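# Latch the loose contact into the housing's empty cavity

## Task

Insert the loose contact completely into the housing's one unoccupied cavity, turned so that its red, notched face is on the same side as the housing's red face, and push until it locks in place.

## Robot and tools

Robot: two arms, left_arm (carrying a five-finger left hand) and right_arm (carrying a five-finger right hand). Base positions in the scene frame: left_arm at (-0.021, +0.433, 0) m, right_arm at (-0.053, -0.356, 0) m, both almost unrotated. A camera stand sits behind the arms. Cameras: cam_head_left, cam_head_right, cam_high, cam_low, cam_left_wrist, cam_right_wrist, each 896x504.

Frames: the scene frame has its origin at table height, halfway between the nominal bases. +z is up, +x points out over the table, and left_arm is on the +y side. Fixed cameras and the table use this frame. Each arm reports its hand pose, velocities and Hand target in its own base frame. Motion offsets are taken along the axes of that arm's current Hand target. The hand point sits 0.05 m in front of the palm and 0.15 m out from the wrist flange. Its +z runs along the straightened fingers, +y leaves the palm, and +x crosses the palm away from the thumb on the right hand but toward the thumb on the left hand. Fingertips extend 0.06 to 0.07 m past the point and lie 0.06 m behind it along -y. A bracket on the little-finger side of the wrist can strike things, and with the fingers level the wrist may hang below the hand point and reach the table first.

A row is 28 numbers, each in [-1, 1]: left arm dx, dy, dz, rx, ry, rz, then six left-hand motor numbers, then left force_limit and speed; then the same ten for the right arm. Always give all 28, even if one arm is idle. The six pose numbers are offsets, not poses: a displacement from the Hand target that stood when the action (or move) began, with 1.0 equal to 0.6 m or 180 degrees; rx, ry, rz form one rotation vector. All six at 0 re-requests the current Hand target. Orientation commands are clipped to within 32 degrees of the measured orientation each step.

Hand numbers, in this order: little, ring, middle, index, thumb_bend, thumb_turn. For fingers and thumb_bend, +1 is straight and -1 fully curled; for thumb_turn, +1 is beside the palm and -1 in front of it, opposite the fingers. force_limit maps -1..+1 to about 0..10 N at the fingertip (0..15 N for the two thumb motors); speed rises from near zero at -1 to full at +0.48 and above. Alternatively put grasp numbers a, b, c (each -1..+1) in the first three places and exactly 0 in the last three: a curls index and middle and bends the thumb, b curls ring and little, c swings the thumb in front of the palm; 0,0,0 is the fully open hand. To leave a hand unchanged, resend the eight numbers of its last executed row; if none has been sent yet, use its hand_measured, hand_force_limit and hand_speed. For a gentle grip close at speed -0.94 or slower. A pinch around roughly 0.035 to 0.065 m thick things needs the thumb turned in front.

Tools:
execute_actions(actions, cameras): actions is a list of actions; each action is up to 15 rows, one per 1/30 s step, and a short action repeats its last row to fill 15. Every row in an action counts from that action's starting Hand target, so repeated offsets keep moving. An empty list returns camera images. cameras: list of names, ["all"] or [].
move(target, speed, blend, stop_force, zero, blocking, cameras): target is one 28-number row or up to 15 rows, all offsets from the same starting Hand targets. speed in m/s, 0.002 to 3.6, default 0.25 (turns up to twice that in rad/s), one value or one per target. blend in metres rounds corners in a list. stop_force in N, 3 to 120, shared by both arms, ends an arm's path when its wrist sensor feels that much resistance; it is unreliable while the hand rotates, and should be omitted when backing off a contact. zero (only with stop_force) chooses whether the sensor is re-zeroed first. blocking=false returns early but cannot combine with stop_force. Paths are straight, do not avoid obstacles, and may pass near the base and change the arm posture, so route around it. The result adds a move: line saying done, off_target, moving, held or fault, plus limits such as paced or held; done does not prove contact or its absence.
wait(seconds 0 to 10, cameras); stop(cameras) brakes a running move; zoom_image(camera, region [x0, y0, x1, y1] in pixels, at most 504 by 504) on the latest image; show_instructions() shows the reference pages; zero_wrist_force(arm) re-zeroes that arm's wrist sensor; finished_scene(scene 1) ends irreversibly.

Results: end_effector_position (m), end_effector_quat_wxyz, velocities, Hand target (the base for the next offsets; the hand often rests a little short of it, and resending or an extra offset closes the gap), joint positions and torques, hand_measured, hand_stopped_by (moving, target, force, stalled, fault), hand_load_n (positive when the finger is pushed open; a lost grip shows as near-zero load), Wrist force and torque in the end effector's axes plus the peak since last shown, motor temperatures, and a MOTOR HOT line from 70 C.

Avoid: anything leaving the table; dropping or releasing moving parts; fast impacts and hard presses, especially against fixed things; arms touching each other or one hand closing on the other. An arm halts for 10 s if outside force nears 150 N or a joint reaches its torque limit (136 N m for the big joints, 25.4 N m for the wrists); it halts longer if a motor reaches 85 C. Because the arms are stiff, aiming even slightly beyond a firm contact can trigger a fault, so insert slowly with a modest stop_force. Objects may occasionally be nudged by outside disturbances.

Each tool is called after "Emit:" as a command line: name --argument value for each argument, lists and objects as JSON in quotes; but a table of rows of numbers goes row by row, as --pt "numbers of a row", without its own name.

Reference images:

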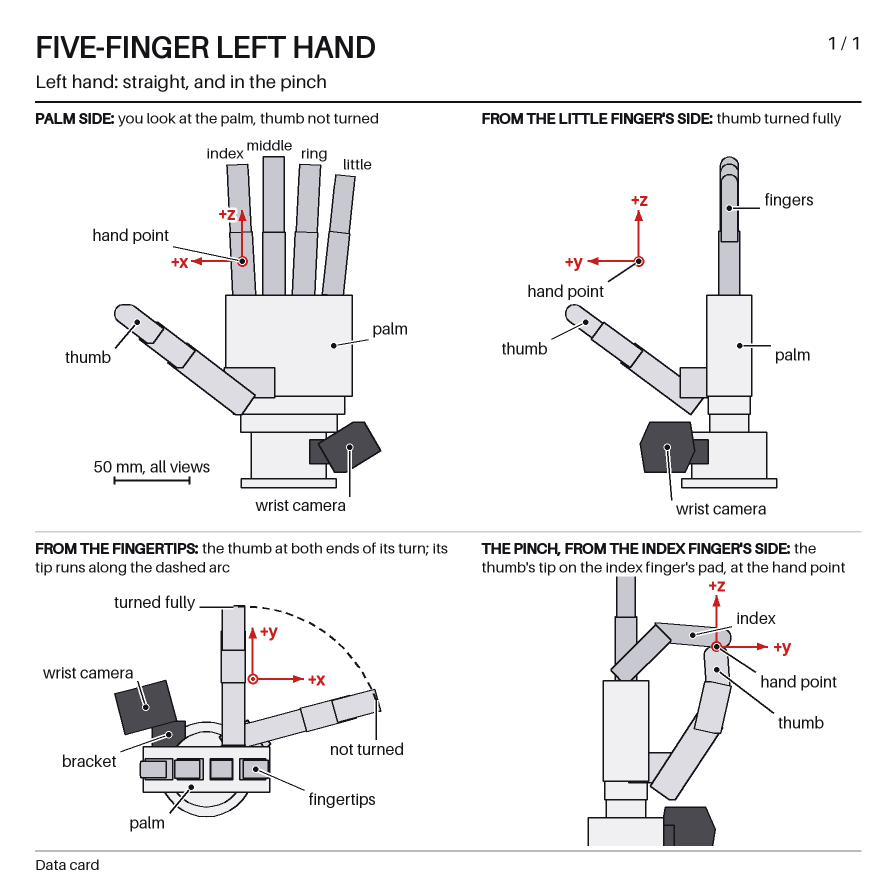

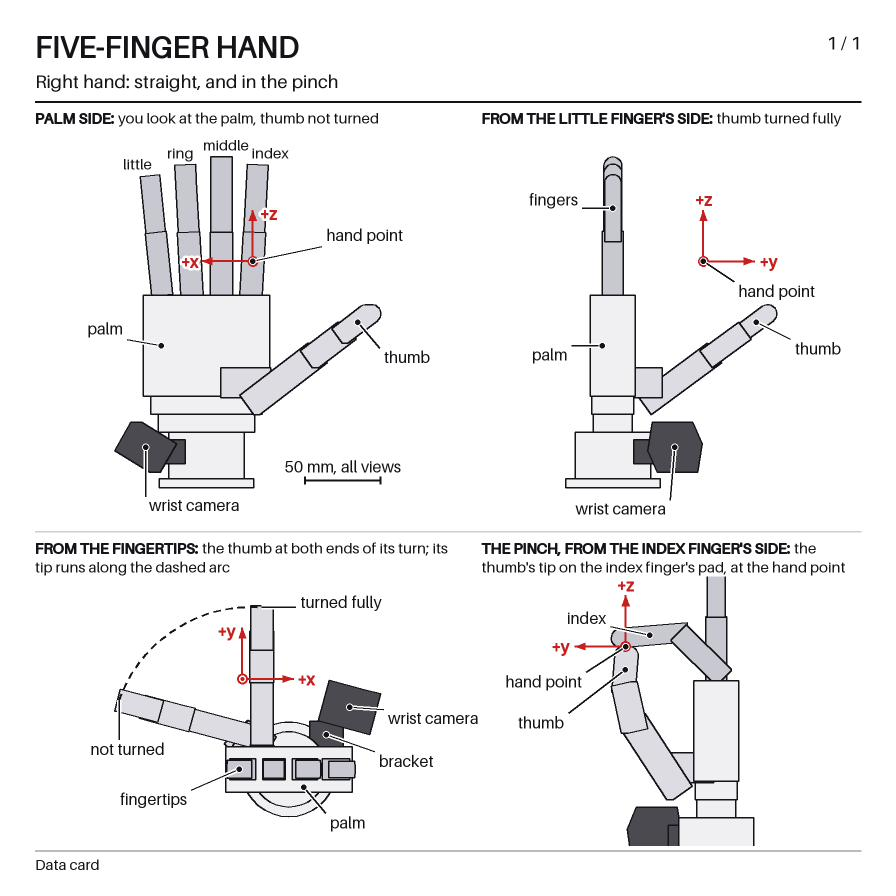

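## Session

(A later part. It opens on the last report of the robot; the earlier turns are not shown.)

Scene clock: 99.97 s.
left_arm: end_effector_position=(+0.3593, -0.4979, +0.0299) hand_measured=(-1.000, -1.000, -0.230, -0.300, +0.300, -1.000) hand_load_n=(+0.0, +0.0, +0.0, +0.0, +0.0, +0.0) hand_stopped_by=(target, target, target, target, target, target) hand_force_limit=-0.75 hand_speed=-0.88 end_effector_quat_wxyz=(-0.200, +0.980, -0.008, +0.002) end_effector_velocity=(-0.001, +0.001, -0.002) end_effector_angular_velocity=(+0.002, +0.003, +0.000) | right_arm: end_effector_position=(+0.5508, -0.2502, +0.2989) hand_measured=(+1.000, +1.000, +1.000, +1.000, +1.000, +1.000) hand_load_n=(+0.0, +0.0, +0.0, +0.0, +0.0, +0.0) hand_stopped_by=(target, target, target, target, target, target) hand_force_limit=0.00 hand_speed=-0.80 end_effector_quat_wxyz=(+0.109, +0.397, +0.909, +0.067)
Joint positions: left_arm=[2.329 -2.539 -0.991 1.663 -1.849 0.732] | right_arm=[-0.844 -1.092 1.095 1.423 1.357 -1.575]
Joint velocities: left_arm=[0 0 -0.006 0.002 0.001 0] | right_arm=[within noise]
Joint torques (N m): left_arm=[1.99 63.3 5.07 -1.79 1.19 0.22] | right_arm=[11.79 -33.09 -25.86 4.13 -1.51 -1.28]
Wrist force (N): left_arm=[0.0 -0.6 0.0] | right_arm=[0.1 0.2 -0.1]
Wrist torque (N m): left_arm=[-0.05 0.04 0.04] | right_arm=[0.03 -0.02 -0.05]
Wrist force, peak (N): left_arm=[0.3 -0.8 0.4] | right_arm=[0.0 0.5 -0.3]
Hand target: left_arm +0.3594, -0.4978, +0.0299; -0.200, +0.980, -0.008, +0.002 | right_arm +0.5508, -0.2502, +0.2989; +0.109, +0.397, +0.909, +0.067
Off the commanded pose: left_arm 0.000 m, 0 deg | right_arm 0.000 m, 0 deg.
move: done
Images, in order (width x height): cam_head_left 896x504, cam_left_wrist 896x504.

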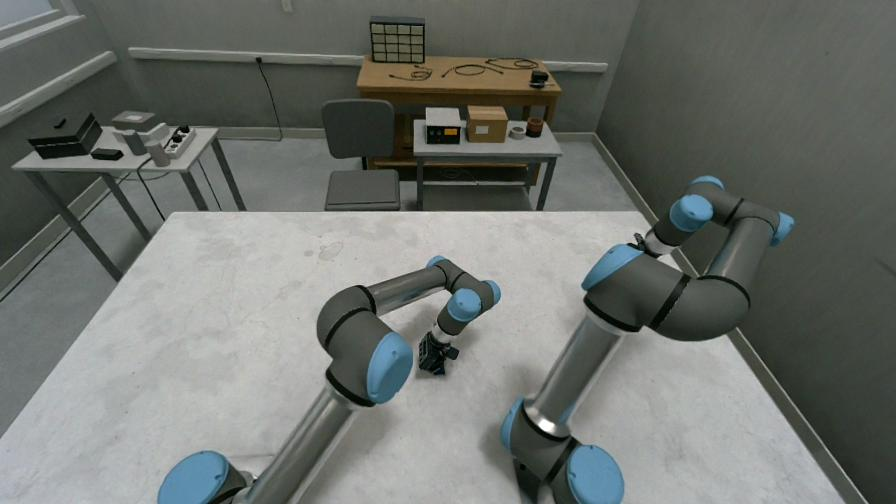

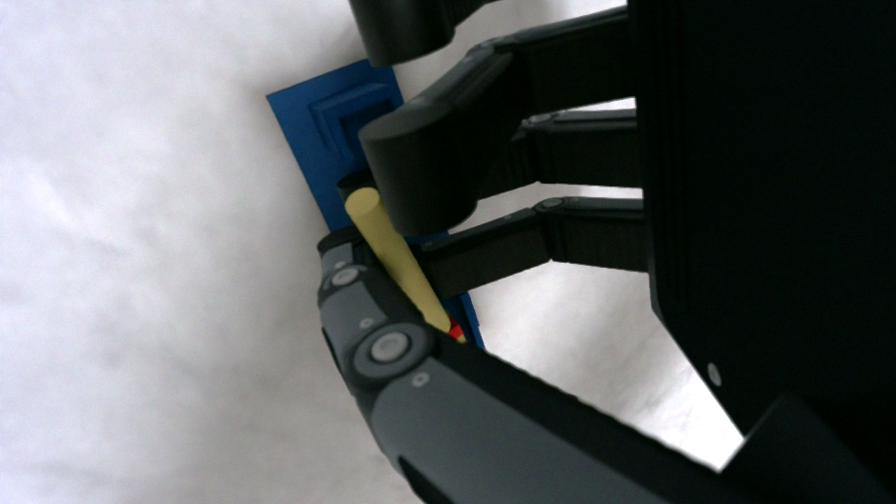

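Emit:
move --pt "0 -0.0092 0.0039 0 0 0 -1 -1 -0.23 -0.3 0.3 -1 -0.75 -0.88 0 0 0 0 0 0 1 1 1 1 1 1 0 -0.8" --pt "0 -0.0047 0.0147 0 0 0 -1 -1 -0.23 -0.3 0.3 -1 -0.75 -0.88 0 0 0 0 0 0 1 1 1 1 1 1 0 -0.8" --speed 0.04 --cameras '["cam_left_wrist"]'

Emit:
zoom_image --camera "cam_left_wrist" --region '[200, 40, 480, 390]'

Scene clock: 105.57 s.
left_arm: end_effector_position=(+0.3595, -0.4917, +0.0227) hand_measured=(-1.000, -1.000, -0.230, -0.300, +0.300, -1.000) hand_load_n=(+0.0, +0.0, +0.0, +0.0, +0.0, +0.0) hand_stopped_by=(target, target, target, target, target, target) hand_force_limit=-0.75 hand_speed=-0.88 end_effector_quat_wxyz=(-0.200, +0.980, -0.008, +0.002) end_effector_velocity=(-0.001, +0.000, +0.003) end_effector_angular_velocity=(+0.001, +0.002, +0.000) | right_arm: end_effector_position=(+0.5508, -0.2502, +0.2989) hand_measured=(+1.000, +1.000, +1.000, +1.000, +1.000, +1.000) hand_load_n=(+0.0, +0.0, +0.0, +0.0, +0.0, +0.0) hand_stopped_by=(target, target, target, target, target, target) hand_force_limit=0.00 hand_speed=-0.80 end_effector_quat_wxyz=(+0.109, +0.397, +0.909, +0.067)
Joint positions: left_arm=[2.336 -2.533 -1.022 1.691 -1.851 0.739] | right_arm=[-0.844 -1.092 1.095 1.423 1.357 -1.575]
Joint velocities: left_arm=[0 0.004 0.001 -0.006 0.001 0] | right_arm=[within noise]
Joint torques (N m): left_arm=[-1.32 62.89 22.85 -5.66 -1.95 -0.6] | right_arm=[13.6 -33.58 -26.65 4.22 -1.68 -0.98]
Wrist force (N): left_arm=[-0.1 -0.5 0.0] | right_arm=[0.0 0.2 -0.1]
Wrist torque (N m): left_arm=[-0.05 0.04 -0.13] | right_arm=[0.02 0.00 -0.07]
Wrist force, peak (N): left_arm=[0.0 -0.8 -0.4] | right_arm=[0.4 0.3 -0.5]
Hand target: left_arm +0.3595, -0.4918, +0.0229; -0.200, +0.980, -0.008, +0.002 | right_arm +0.5508, -0.2502, +0.2989; +0.109, +0.397, +0.909, +0.067
Off the commanded pose: left_arm 0.000 m, 0 deg | right_arm 0.000 m, 0 deg.
move: done
Images, in order (width x height): cam_left_wrist 896x504.

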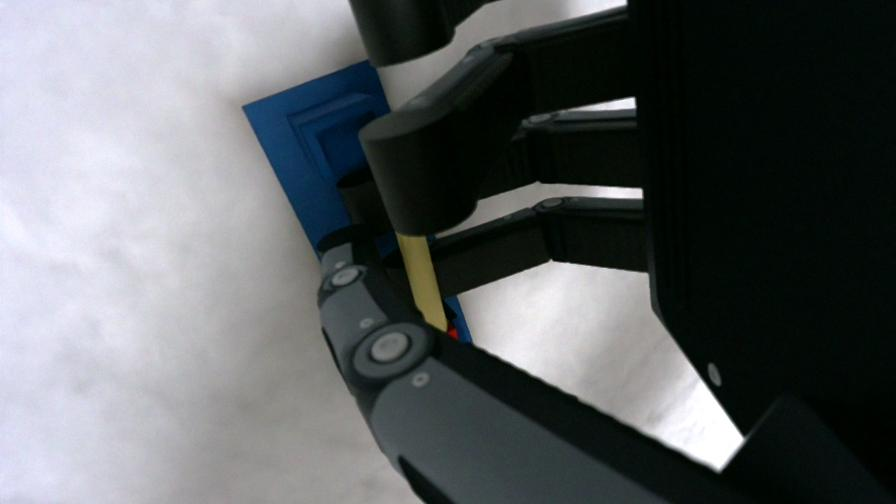

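Scaled by 1.440.

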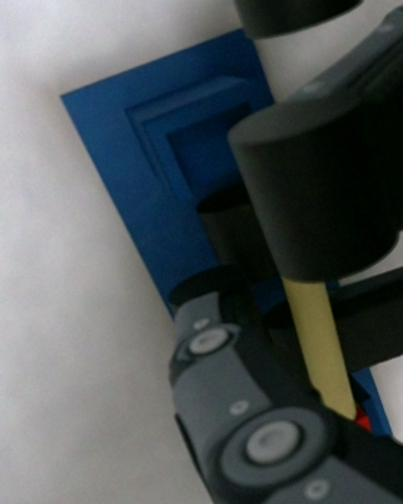

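Emit:
execute_actions --actions '[]'

Emit:
zoom_image --camera "cam_low" --region '[340, 195, 420, 250]'

Emit:
zoom_image --camera "cam_head_right" --region '[390, 320, 470, 390]'

Emit:
zoom_image --camera "cam_high" --region '[390, 170, 460, 240]'

Scene clock: 106.63 s.
left_arm: end_effector_position=(+0.3595, -0.4918, +0.0229) hand_measured=(-1.000, -1.000, -0.230, -0.300, +0.300, -1.000) hand_load_n=(+0.0, +0.0, +0.0, +0.5, +0.0, +0.0) hand_stopped_by=(target, target, target, target, target, target) hand_force_limit=-0.75 hand_speed=-0.88 end_effector_quat_wxyz=(-0.200, +0.980, -0.008, +0.002) | right_arm: end_effector_position=(+0.5508, -0.2502, +0.2989) hand_measured=(+1.000, +1.000, +1.000, +1.000, +1.000, +1.000) hand_load_n=(+0.0, +0.0, +0.0, +0.0, +0.0, +0.0) hand_stopped_by=(target, target, target, target, target, target) hand_force_limit=0.00 hand_speed=-0.80 end_effector_quat_wxyz=(+0.109, +0.397, +0.909, +0.067)
Joint positions: left_arm=[2.336 -2.533 -1.022 1.69 -1.851 0.739] | right_arm=[-0.844 -1.092 1.095 1.423 1.357 -1.575]
Joint velocities: within noise
Joint torques (N m): left_arm=[-10.4 63.39 25.86 -5.36 0.17 -1.56] | right_arm=[12.15 -32.6 -26.02 4.18 -1.72 -1.14]
Motor temperatures (°C): left_arm=[27 29 35 33 38 33] | right_arm=[31 30 31 34 36 34]
Wrist force (N): left_arm=[0.1 -0.5 -0.1] | right_arm=[0.2 0.3 0.0]
Wrist torque (N m): left_arm=[-0.04 0.00 -0.12] | right_arm=[0.04 -0.02 -0.05]
Wrist force, peak (N): left_arm=[0.0 -0.7 0.1] | right_arm=[0.2 0.4 -0.4]
Hand target: left_arm +0.3595, -0.4918, +0.0229; -0.200, +0.980, -0.008, +0.002 | right_arm +0.5508, -0.2502, +0.2989; +0.109, +0.397, +0.909, +0.067
Off the commanded pose: left_arm 0.000 m, 0 deg | right_arm 0.000 m, 0 deg.

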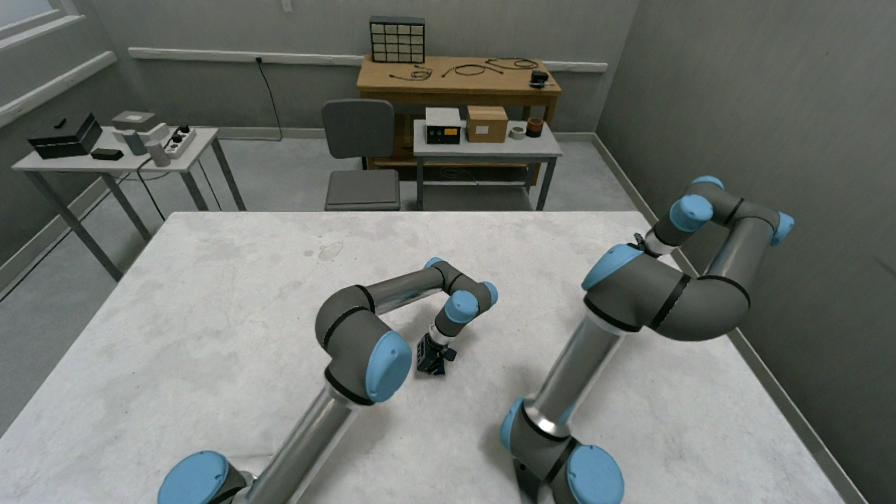

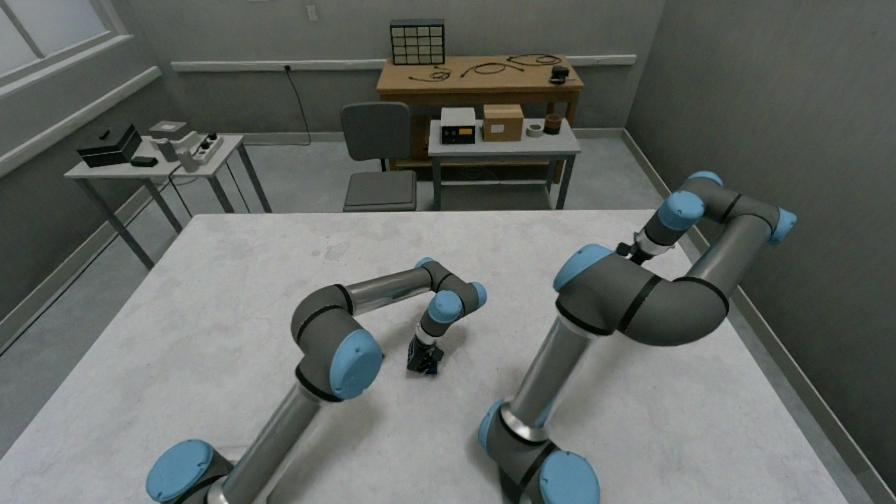

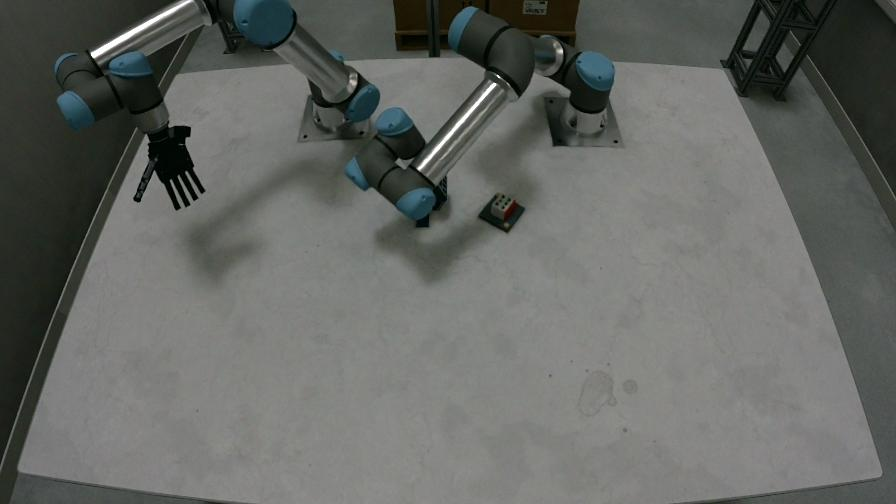

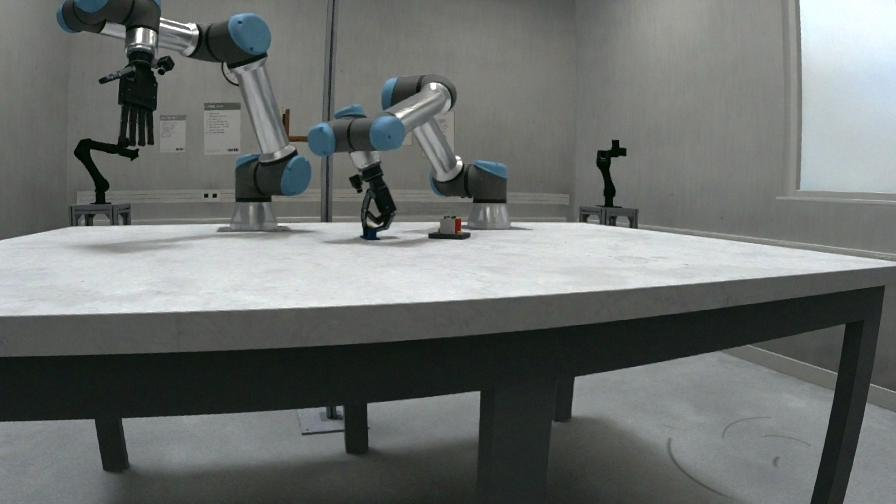

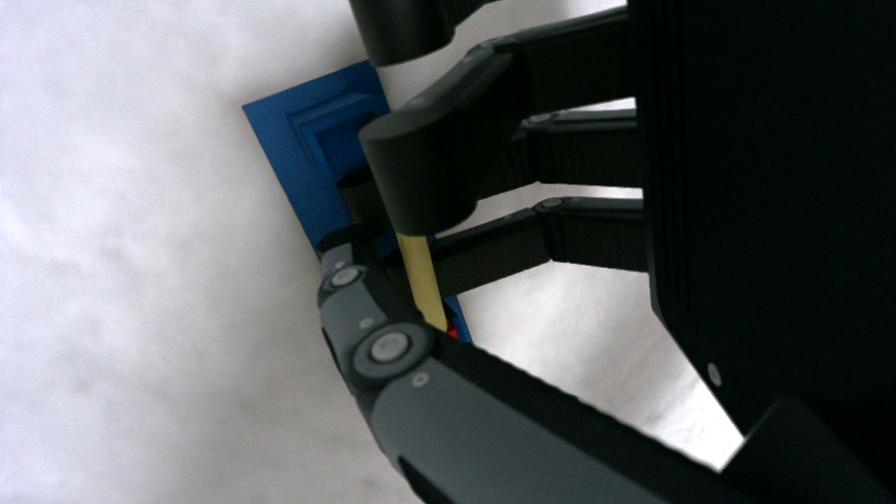

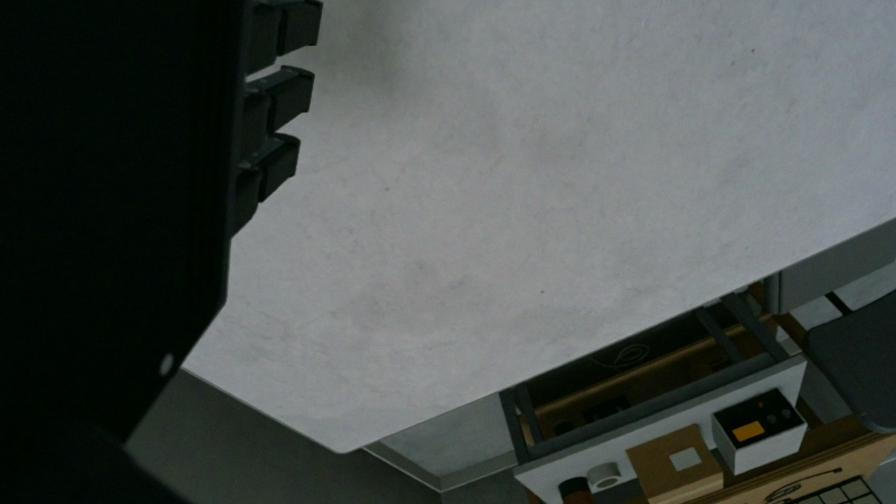

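Scaled by 6.300.

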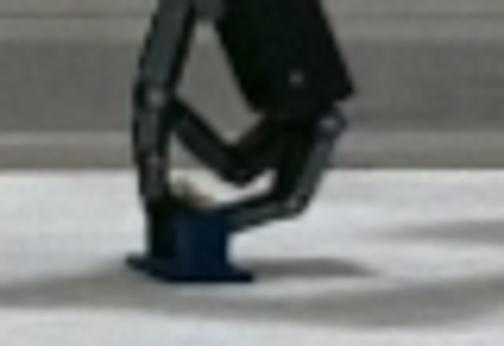

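Scaled by 6.300.

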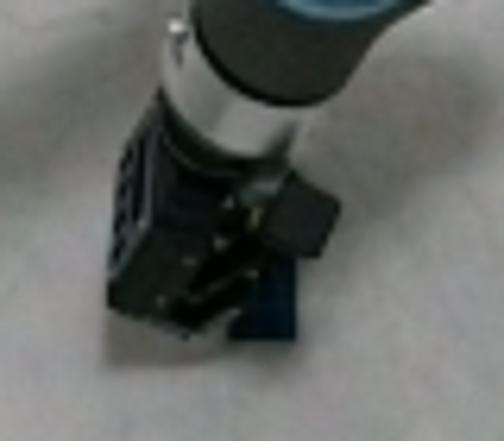

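Scaled by 7.200.

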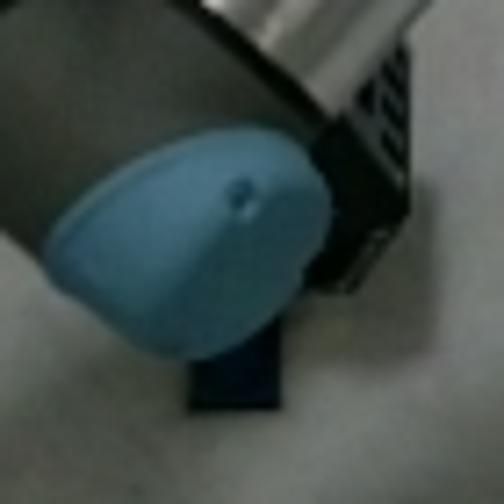

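Emit:
move --target '[0,0.0049,-0.0021,-0.128,0,0,-1,-1,-0.23,-0.3,0.3,-1,-0.75,-0.88,0,0,0,0,0,0,1,1,1,1,1,1,0,-0.8]' --speed 0.08 --cameras '["cam_left_wrist","cam_low","cam_high"]'

Emit:
zoom_image --camera "cam_left_wrist" --region '[200, 40, 480, 390]'

Emit:
zoom_image --camera "cam_low" --region '[340, 195, 420, 250]'

Scene clock: 112.87 s.
left_arm: end_effector_position=(+0.3595, -0.4949, +0.0230) hand_measured=(-1.000, -1.000, -0.230, -0.300, +0.300, -1.000) hand_load_n=(+0.0, +0.0, +0.5, +0.5, +0.0, +0.0) hand_stopped_by=(target, target, target, target, target, target) hand_force_limit=-0.75 hand_speed=-0.88 end_effector_quat_wxyz=(-0.001, +1.000, -0.008, +0.000) | right_arm: end_effector_position=(+0.5508, -0.2502, +0.2989) hand_measured=(+1.000, +1.000, +1.000, +1.000, +1.000, +1.000) hand_load_n=(+0.0, +0.0, +0.0, +0.0, +0.0, +0.0) hand_stopped_by=(target, target, target, target, target, target) hand_force_limit=0.00 hand_speed=-0.80 end_effector_quat_wxyz=(+0.109, +0.397, +0.909, +0.067)
Joint positions: left_arm=[2.466 -2.324 -1.35 2.103 -1.572 0.911] | right_arm=[-0.844 -1.092 1.095 1.423 1.357 -1.575]
Joint torques (N m): left_arm=[-12.69 40.06 25.3 -4.98 -2.59 -2] | right_arm=[12.33 -32.6 -26.53 4.21 -1.68 -1.08]
Wrist force (N): left_arm=[0.1 -0.3 0.0] | right_arm=[0.2 0.1 -0.3]
Wrist torque (N m): left_arm=[-0.10 0.01 -0.14] | right_arm=[0.03 -0.02 -0.05]
Wrist force, peak (N): left_arm=[-0.1 -0.7 0.0] | right_arm=[0.3 0.0 -0.6]
Hand target: left_arm +0.3594, -0.4950, +0.0229; -0.001, +1.000, -0.008, +0.000 | right_arm +0.5508, -0.2502, +0.2989; +0.109, +0.397, +0.909, +0.067
Off the commanded pose: left_arm 0.000 m, 0 deg | right_arm 0.000 m, 0 deg.
move: done
Images, in order (width x height): cam_high 896x504, cam_low 896x504, cam_left_wrist 896x504.

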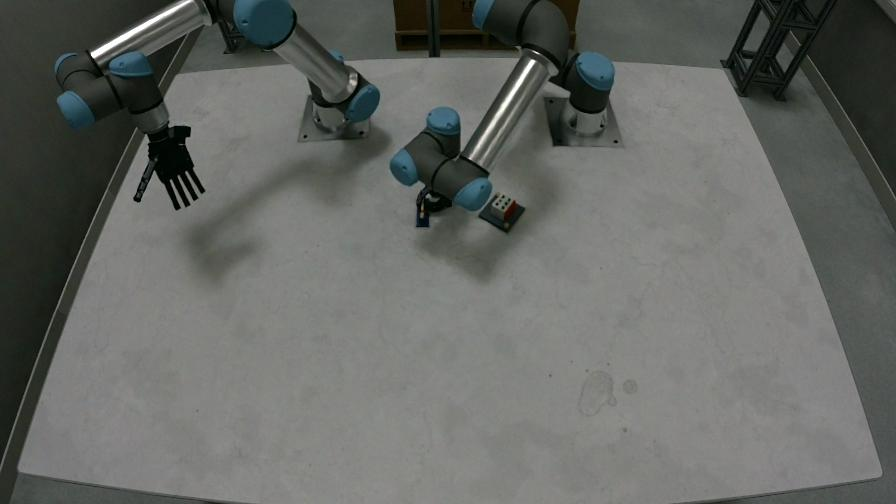

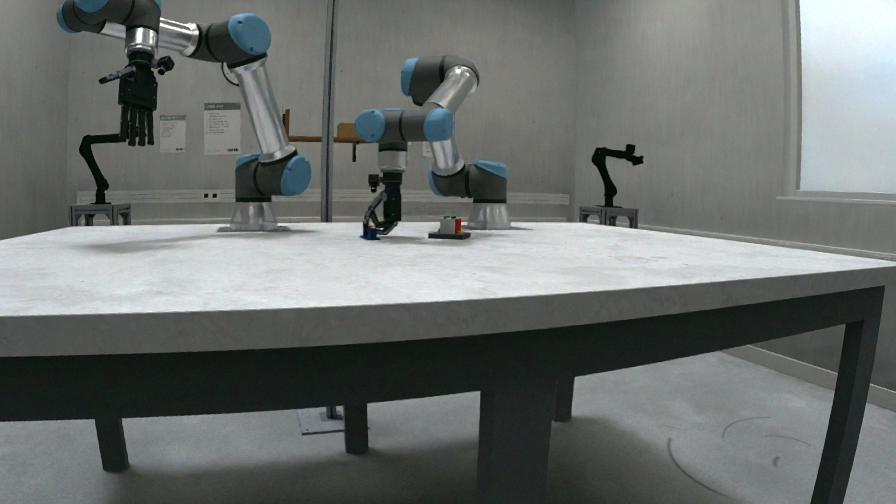

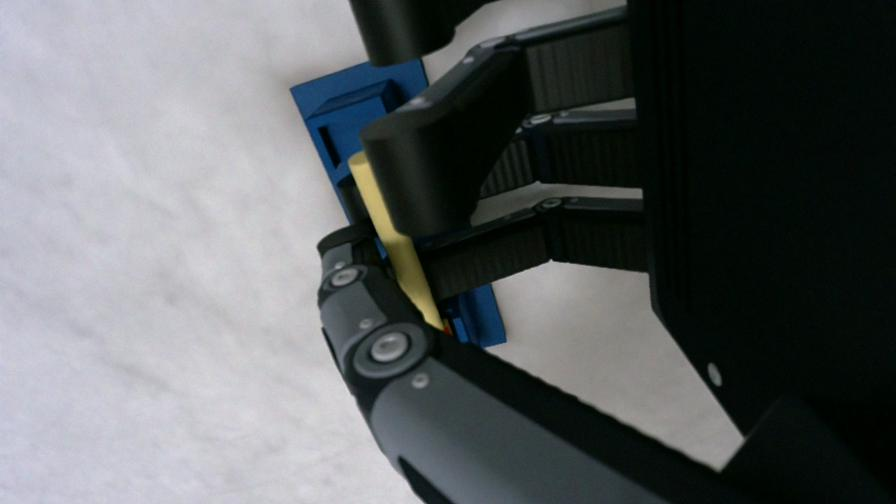

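Scaled by 1.440.

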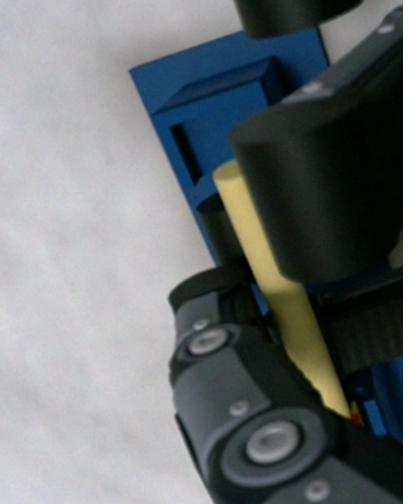

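Scaled by 6.300.

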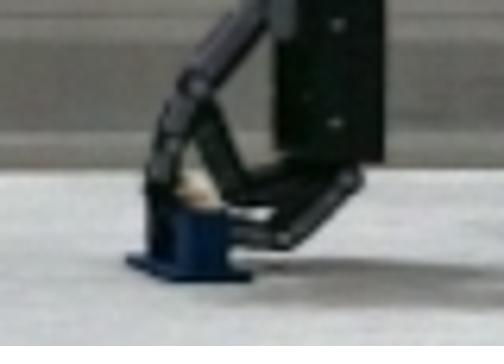

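Emit:
move --target '[0,0,-0.0223,-0.028,0,0,-1,-1,-0.11,-0.11,0.3,-1,-0.75,-0.85,0,0,0,0,0,0,1,1,1,1,1,1,0,-0.8]' --speed 0.03 --cameras '["cam_left_wrist","cam_low"]'

Emit:
zoom_image --camera "cam_left_wrist" --region '[200, 40, 480, 390]'

Emit:
zoom_image --camera "cam_low" --region '[340, 195, 420, 250]'

Scene clock: 115.93 s.
left_arm: end_effector_position=(+0.3594, -0.4950, +0.0364) hand_measured=(-1.000, -1.000, -0.110, -0.110, +0.300, -1.000) hand_load_n=(+0.5, +0.0, +0.0, +0.0, +0.0, +0.0) hand_stopped_by=(target, target, target, target, target, target) hand_force_limit=-0.75 hand_speed=-0.85 end_effector_quat_wxyz=(+0.043, +0.999, -0.008, +0.000) | right_arm: end_effector_position=(+0.5508, -0.2502, +0.2989) hand_measured=(+1.000, +1.000, +1.000, +1.000, +1.000, +1.000) hand_load_n=(+0.0, +0.0, +0.0, +0.0, +0.0, +0.0) hand_stopped_by=(target, target, target, target, target, target) hand_force_limit=0.00 hand_speed=-0.80 end_effector_quat_wxyz=(+0.109, +0.397, +0.909, +0.067)
Joint positions: left_arm=[2.5 -2.273 -1.409 2.162 -1.501 0.943] | right_arm=[-0.844 -1.092 1.095 1.423 1.357 -1.575]
Joint torques (N m): left_arm=[-6.1 36.85 24.13 -3.67 -2.42 -0.23] | right_arm=[12.88 -33.55 -26.1 4.17 -1.75 -1.25]
Wrist force (N): left_arm=[-0.1 -0.2 0.0] | right_arm=[0.2 -0.1 0.0]
Wrist torque (N m): left_arm=[-0.12 0.05 -0.22] | right_arm=[-0.02 -0.02 -0.07]
Wrist force, peak (N): left_arm=[0.0 -0.4 -0.3] | right_arm=[0.4 0.3 -0.2]
Hand target: left_arm +0.3594, -0.4950, +0.0363; +0.043, +0.999, -0.008, +0.000 | right_arm +0.5508, -0.2502, +0.2989; +0.109, +0.397, +0.909, +0.067
Off the commanded pose: left_arm 0.000 m, 0 deg | right_arm 0.000 m, 0 deg.
move: done
Images, in order (width x height): cam_low 896x504, cam_left_wrist 896x504.

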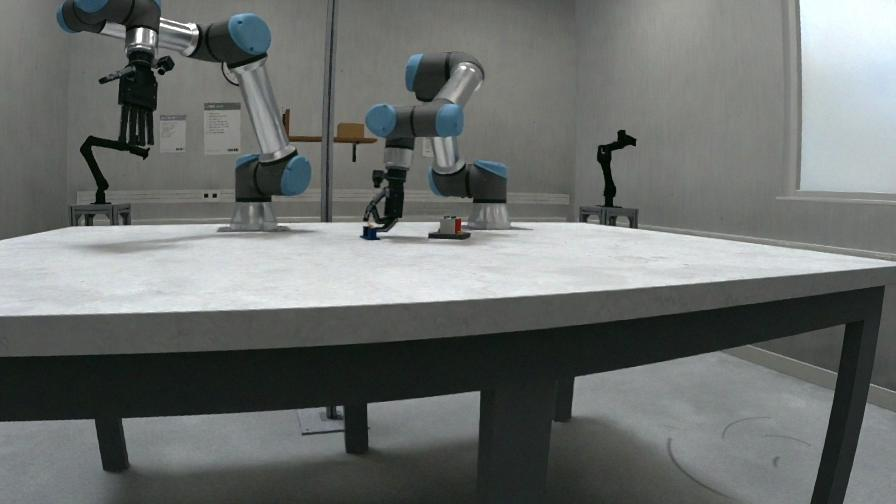

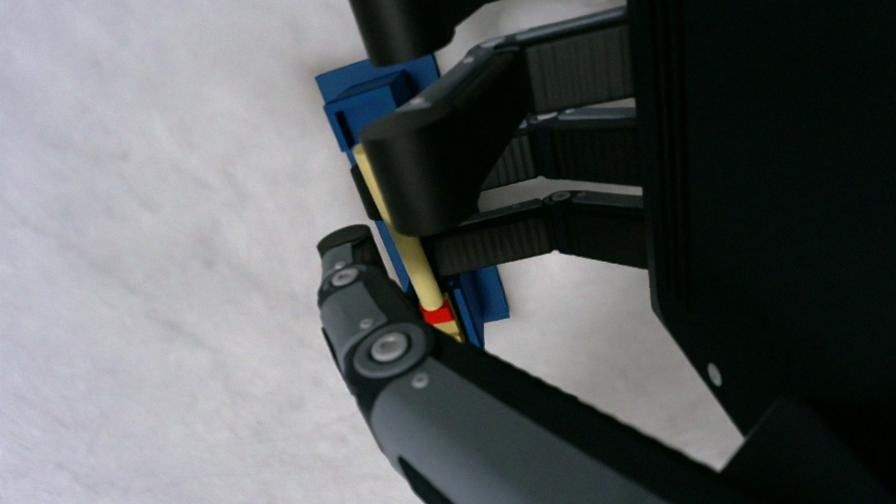

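Scaled by 1.440.

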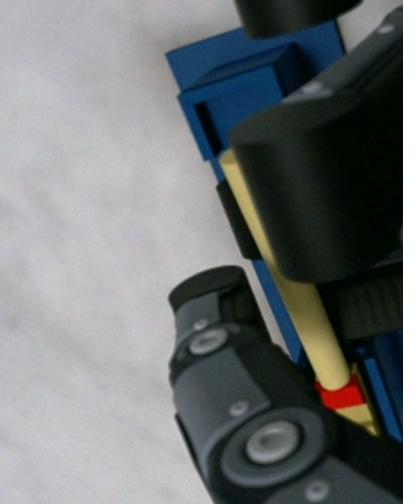

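Scaled by 6.300.

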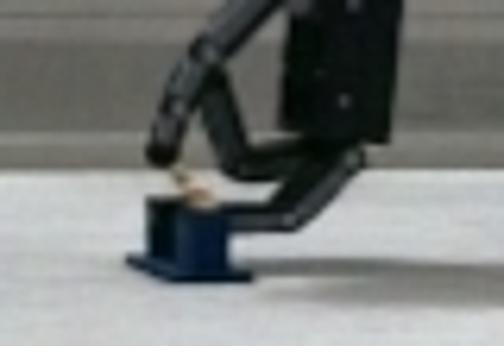

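Emit:
move --pt "0 -0.0005 0.0058 0 0 0 -1 -1 -0.11 -0.11 0.3 -1 -0.75 -0.85 0 0 0 0 0 0 1 1 1 1 1 1 0 -0.8" --pt "0 0.0128 0.007 0 0 0 -1 -1 -0.11 -0.11 0.3 -1 -0.75 -0.85 0 0 0 0 0 0 1 1 1 1 1 1 0 -0.8" --speed 0.03 --cameras '["cam_left_wrist","cam_low"]'

Emit:
zoom_image --camera "cam_left_wrist" --region '[200, 40, 480, 390]'

Emit:
zoom_image --camera "cam_low" --region '[340, 195, 420, 250]'

Scene clock: 118.20 s.
left_arm: end_effector_position=(+0.3592, -0.5031, +0.0328) hand_measured=(-1.000, -1.000, -0.110, -0.110, +0.300, -1.000) hand_load_n=(+0.0, +0.0, +0.0, +0.0, +0.0, +0.0) hand_stopped_by=(target, target, target, target, target, target) hand_force_limit=-0.75 hand_speed=-0.85 end_effector_quat_wxyz=(+0.043, +0.999, -0.008, +0.000) | right_arm: end_effector_position=(+0.5508, -0.2502, +0.2989) hand_measured=(+1.000, +1.000, +1.000, +1.000, +1.000, +1.000) hand_load_n=(+0.0, +0.0, +0.0, +0.0, +0.0, +0.0) hand_stopped_by=(target, target, target, target, target, target) hand_force_limit=0.00 hand_speed=-0.80 end_effector_quat_wxyz=(+0.109, +0.397, +0.909, +0.067)
Joint positions: left_arm=[2.487 -2.29 -1.387 2.158 -1.502 0.93] | right_arm=[-0.844 -1.092 1.095 1.423 1.357 -1.575]
Joint torques (N m): left_arm=[11.9 54.56 4.81 -0.99 -2.25 2.21] | right_arm=[12.04 -33.22 -26.52 4.04 -1.45 -1.26]
Wrist force (N): left_arm=[0.0 0.0 -0.1] | right_arm=[0.1 -0.1 -0.6]
Wrist torque (N m): left_arm=[-0.08 0.03 -0.05] | right_arm=[0.02 0.00 -0.06]
Wrist force, peak (N): left_arm=[-0.2 -0.5 0.0] | right_arm=[0.0 0.1 -0.7]
Hand target: left_arm +0.3593, -0.5030, +0.0328; +0.043, +0.999, -0.008, +0.000 | right_arm +0.5508, -0.2502, +0.2989; +0.109, +0.397, +0.909, +0.067
Off the commanded pose: left_arm 0.000 m, 0 deg | right_arm 0.000 m, 0 deg.
move: done
Images, in order (width x height): cam_low 896x504, cam_left_wrist 896x504.

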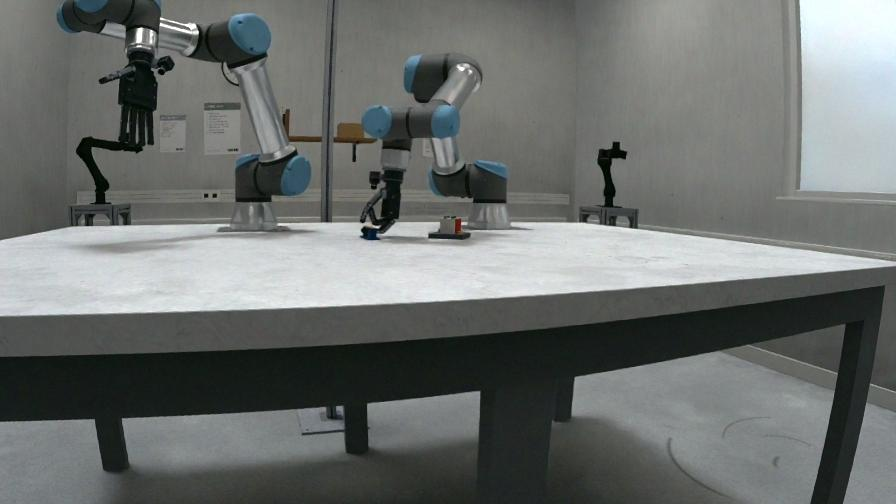

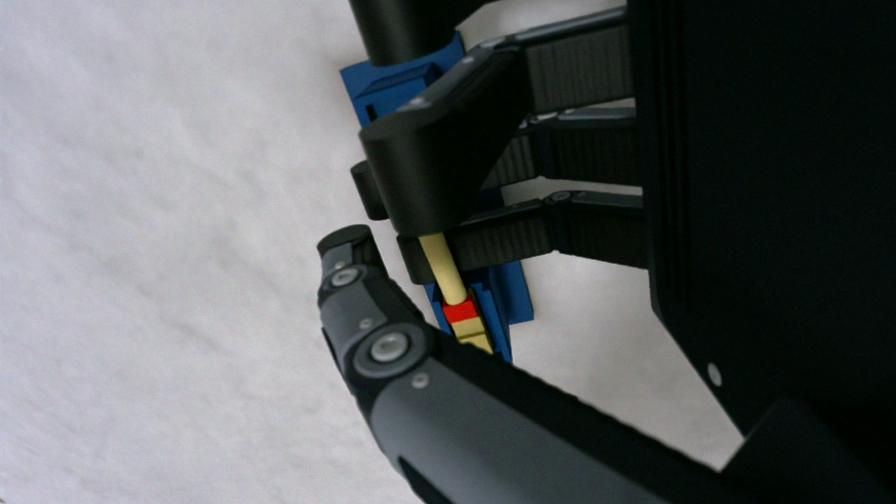

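Scaled by 1.440.

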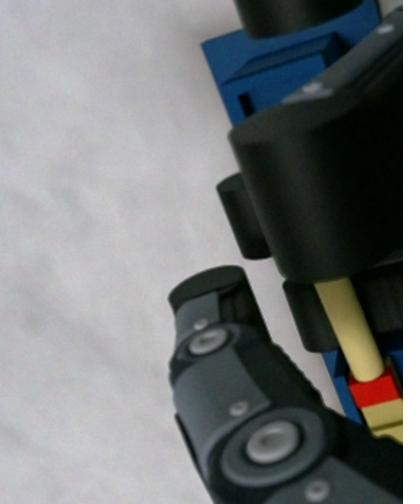

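Scaled by 6.300.

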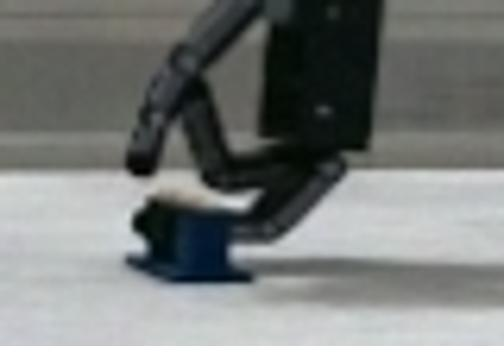

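Emit:
move --pt "0 0.0004 -0.0042 0 0 0 -1 -1 -0.11 -0.11 0.3 -1 -0.75 -0.85 0 0 0 0 0 0 1 1 1 1 1 1 0 -0.8" --pt "0 0.0004 -0.0042 0 0 0 -1 -1 -0.11 -0.11 0.05 -1 -0.75 -0.85 0 0 0 0 0 0 1 1 1 1 1 1 0 -0.8" --speed 0.03 --cameras '["cam_left_wrist","cam_low"]'

Emit:
zoom_image --camera "cam_left_wrist" --region '[250, 140, 530, 390]'

Emit:
zoom_image --camera "cam_low" --region '[340, 195, 420, 250]'

Scene clock: 121.23 s.
left_arm: end_effector_position=(+0.3593, -0.5030, +0.0353) hand_measured=(-1.000, -1.000, -0.110, -0.110, +0.050, -1.000) hand_load_n=(+0.0, +0.0, +0.0, +0.5, +0.0, -0.5) hand_stopped_by=(target, target, target, target, target, target) hand_force_limit=-0.75 hand_speed=-0.85 end_effector_quat_wxyz=(+0.043, +0.999, -0.008, +0.000) | right_arm: end_effector_position=(+0.5508, -0.2502, +0.2989) hand_measured=(+1.000, +1.000, +1.000, +1.000, +1.000, +1.000) hand_load_n=(+0.0, +0.0, +0.0, +0.0, +0.0, +0.0) hand_stopped_by=(target, target, target, target, target, target) hand_force_limit=0.00 hand_speed=-0.80 end_effector_quat_wxyz=(+0.109, +0.397, +0.909, +0.067)
Joint positions: left_arm=[2.487 -2.287 -1.385 2.153 -1.502 0.93] | right_arm=[-0.844 -1.092 1.095 1.423 1.357 -1.575]
Joint torques (N m): left_arm=[-6.09 42.63 9.8 -0.86 1.97 -1.46] | right_arm=[13.45 -32.56 -24.81 4.28 -1.66 -1.28]
Wrist force (N): left_arm=[-0.1 -0.1 -0.1] | right_arm=[-0.2 0.0 -0.1]
Wrist torque (N m): left_arm=[-0.09 0.02 -0.11] | right_arm=[0.00 0.04 -0.08]
Wrist force, peak (N): left_arm=[-0.1 -0.6 -0.1] | right_arm=[0.5 -0.1 -0.2]
Hand target: left_arm +0.3593, -0.5030, +0.0353; +0.043, +0.999, -0.008, +0.000 | right_arm +0.5508, -0.2502, +0.2989; +0.109, +0.397, +0.909, +0.067
Off the commanded pose: left_arm 0.000 m, 0 deg | right_arm 0.000 m, 0 deg.
move: done
Images, in order (width x height): cam_low 896x504, cam_left_wrist 896x504.

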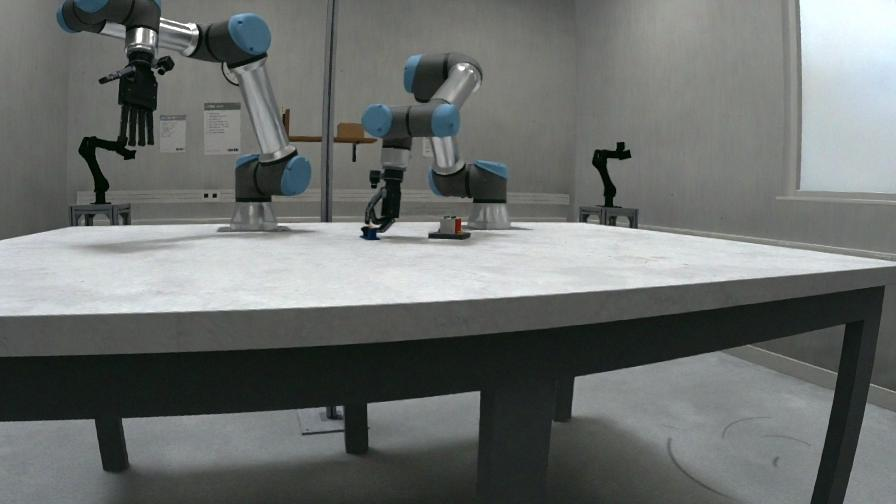

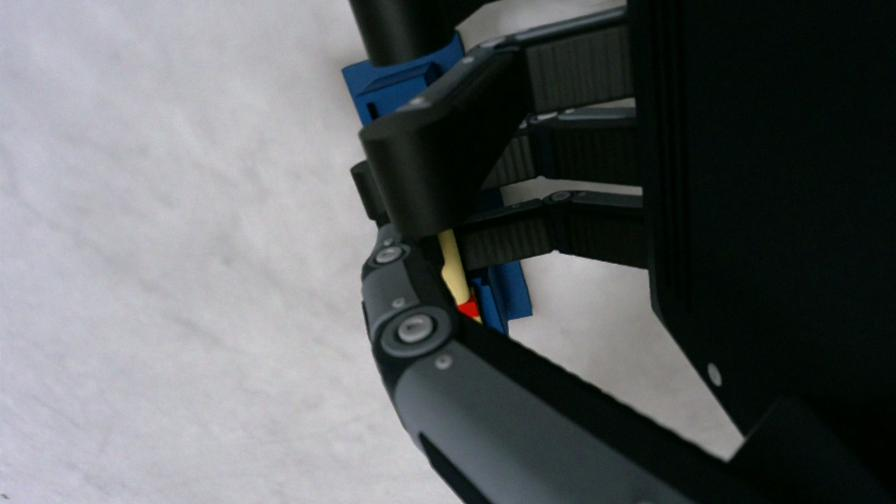

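Scaled by 1.800.

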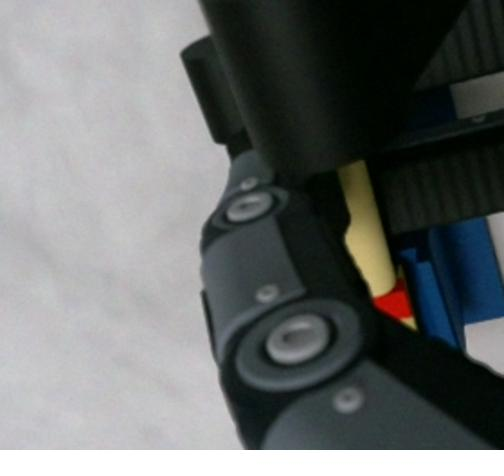

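Scaled by 6.300.

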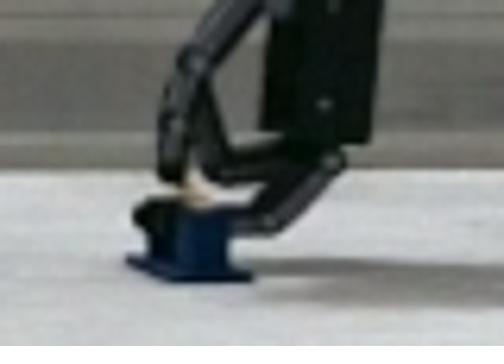

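Emit:
move --target '[0,0,0,0,0,0,-1,-1,-0.11,-0.11,-0.03,-1,-0.75,-0.85,0,0,0,0,0,0,1,1,1,1,1,1,0,-0.8]' --speed 0.03 --cameras '["cam_left_wrist","cam_low"]'

Emit:
zoom_image --camera "cam_left_wrist" --region '[250, 140, 530, 390]'

Emit:
zoom_image --camera "cam_low" --region '[340, 195, 420, 250]'

Scene clock: 123.07 s.
left_arm: end_effector_position=(+0.3593, -0.5030, +0.0353) hand_measured=(-1.000, -1.000, -0.110, -0.110, -0.030, -1.000) hand_load_n=(+0.0, +0.0, +0.0, +0.5, +0.0, +0.0) hand_stopped_by=(target, target, target, target, target, target) hand_force_limit=-0.75 hand_speed=-0.85 end_effector_quat_wxyz=(+0.043, +0.999, -0.008, +0.000) | right_arm: end_effector_position=(+0.5508, -0.2502, +0.2989) hand_measured=(+1.000, +1.000, +1.000, +1.000, +1.000, +1.000) hand_load_n=(+0.0, +0.0, +0.0, +0.0, +0.0, +0.0) hand_stopped_by=(target, target, target, target, target, target) hand_force_limit=0.00 hand_speed=-0.80 end_effector_quat_wxyz=(+0.109, +0.397, +0.909, +0.067)
Joint positions: left_arm=[2.487 -2.287 -1.385 2.153 -1.502 0.93] | right_arm=[-0.844 -1.092 1.095 1.423 1.357 -1.575]
Joint torques (N m): left_arm=[-8.84 42.54 8.24 -0.92 2.48 -1.41] | right_arm=[12.21 -32.82 -26.31 4.23 -1.6 -1.09]
Wrist force (N): left_arm=[0.0 -0.3 0.1] | right_arm=[0.0 0.2 -0.2]
Wrist torque (N m): left_arm=[-0.13 0.01 -0.09] | right_arm=[0.03 -0.01 -0.06]
Wrist force, peak (N): left_arm=[-0.1 -0.5 -0.3] | right_arm=[0.2 0.1 -0.8]
Hand target: left_arm +0.3593, -0.5030, +0.0353; +0.043, +0.999, -0.008, +0.000 | right_arm +0.5508, -0.2502, +0.2989; +0.109, +0.397, +0.909, +0.067
Off the commanded pose: left_arm 0.000 m, 0 deg | right_arm 0.000 m, 0 deg.
move: done
Images, in order (width x height): cam_low 896x504, cam_left_wrist 896x504.

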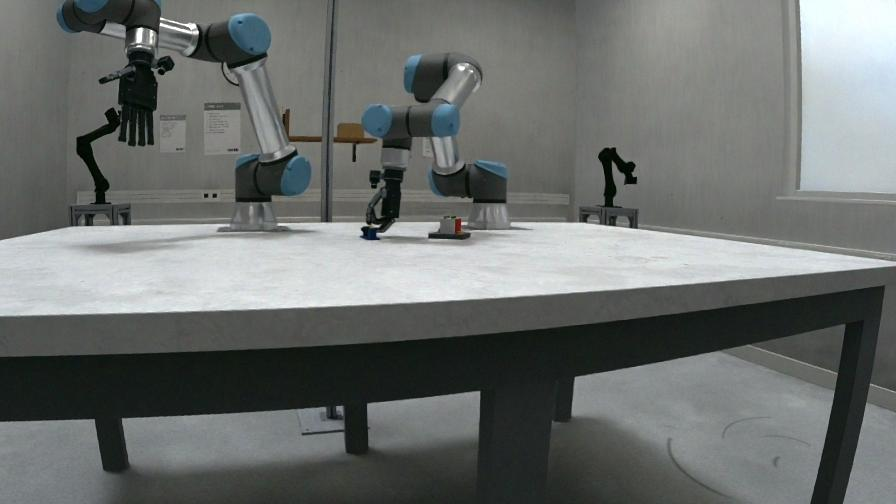

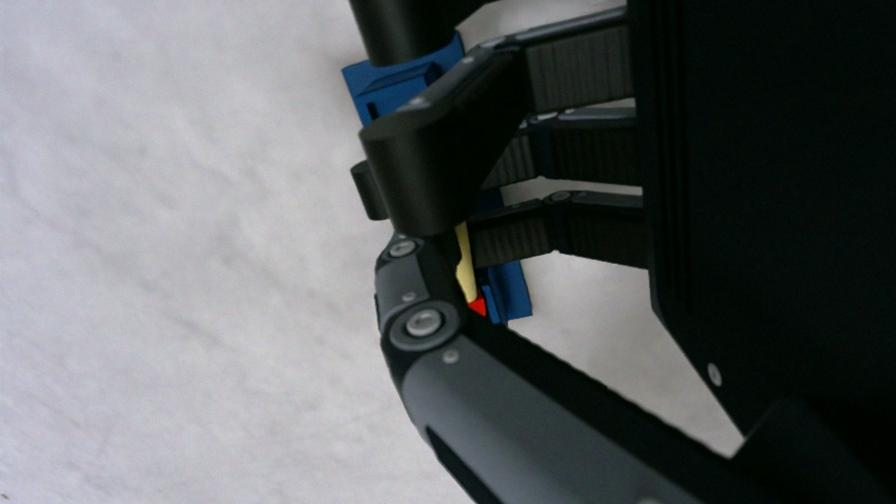

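Scaled by 1.800.

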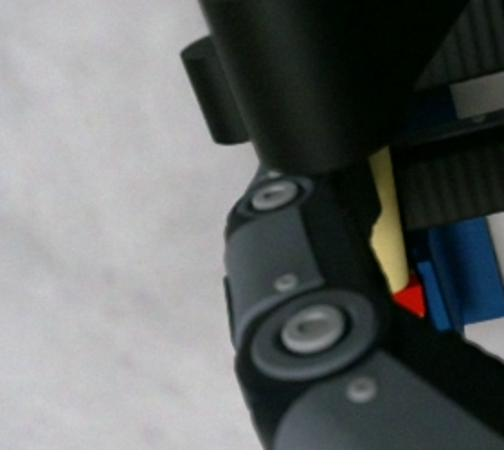

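Scaled by 6.300.

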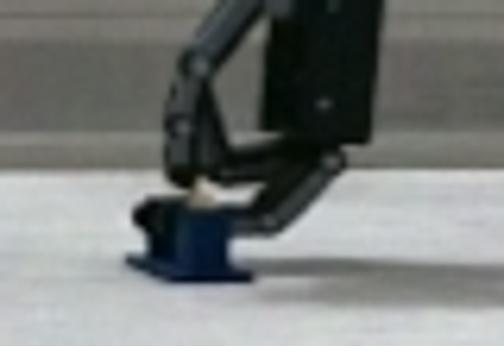

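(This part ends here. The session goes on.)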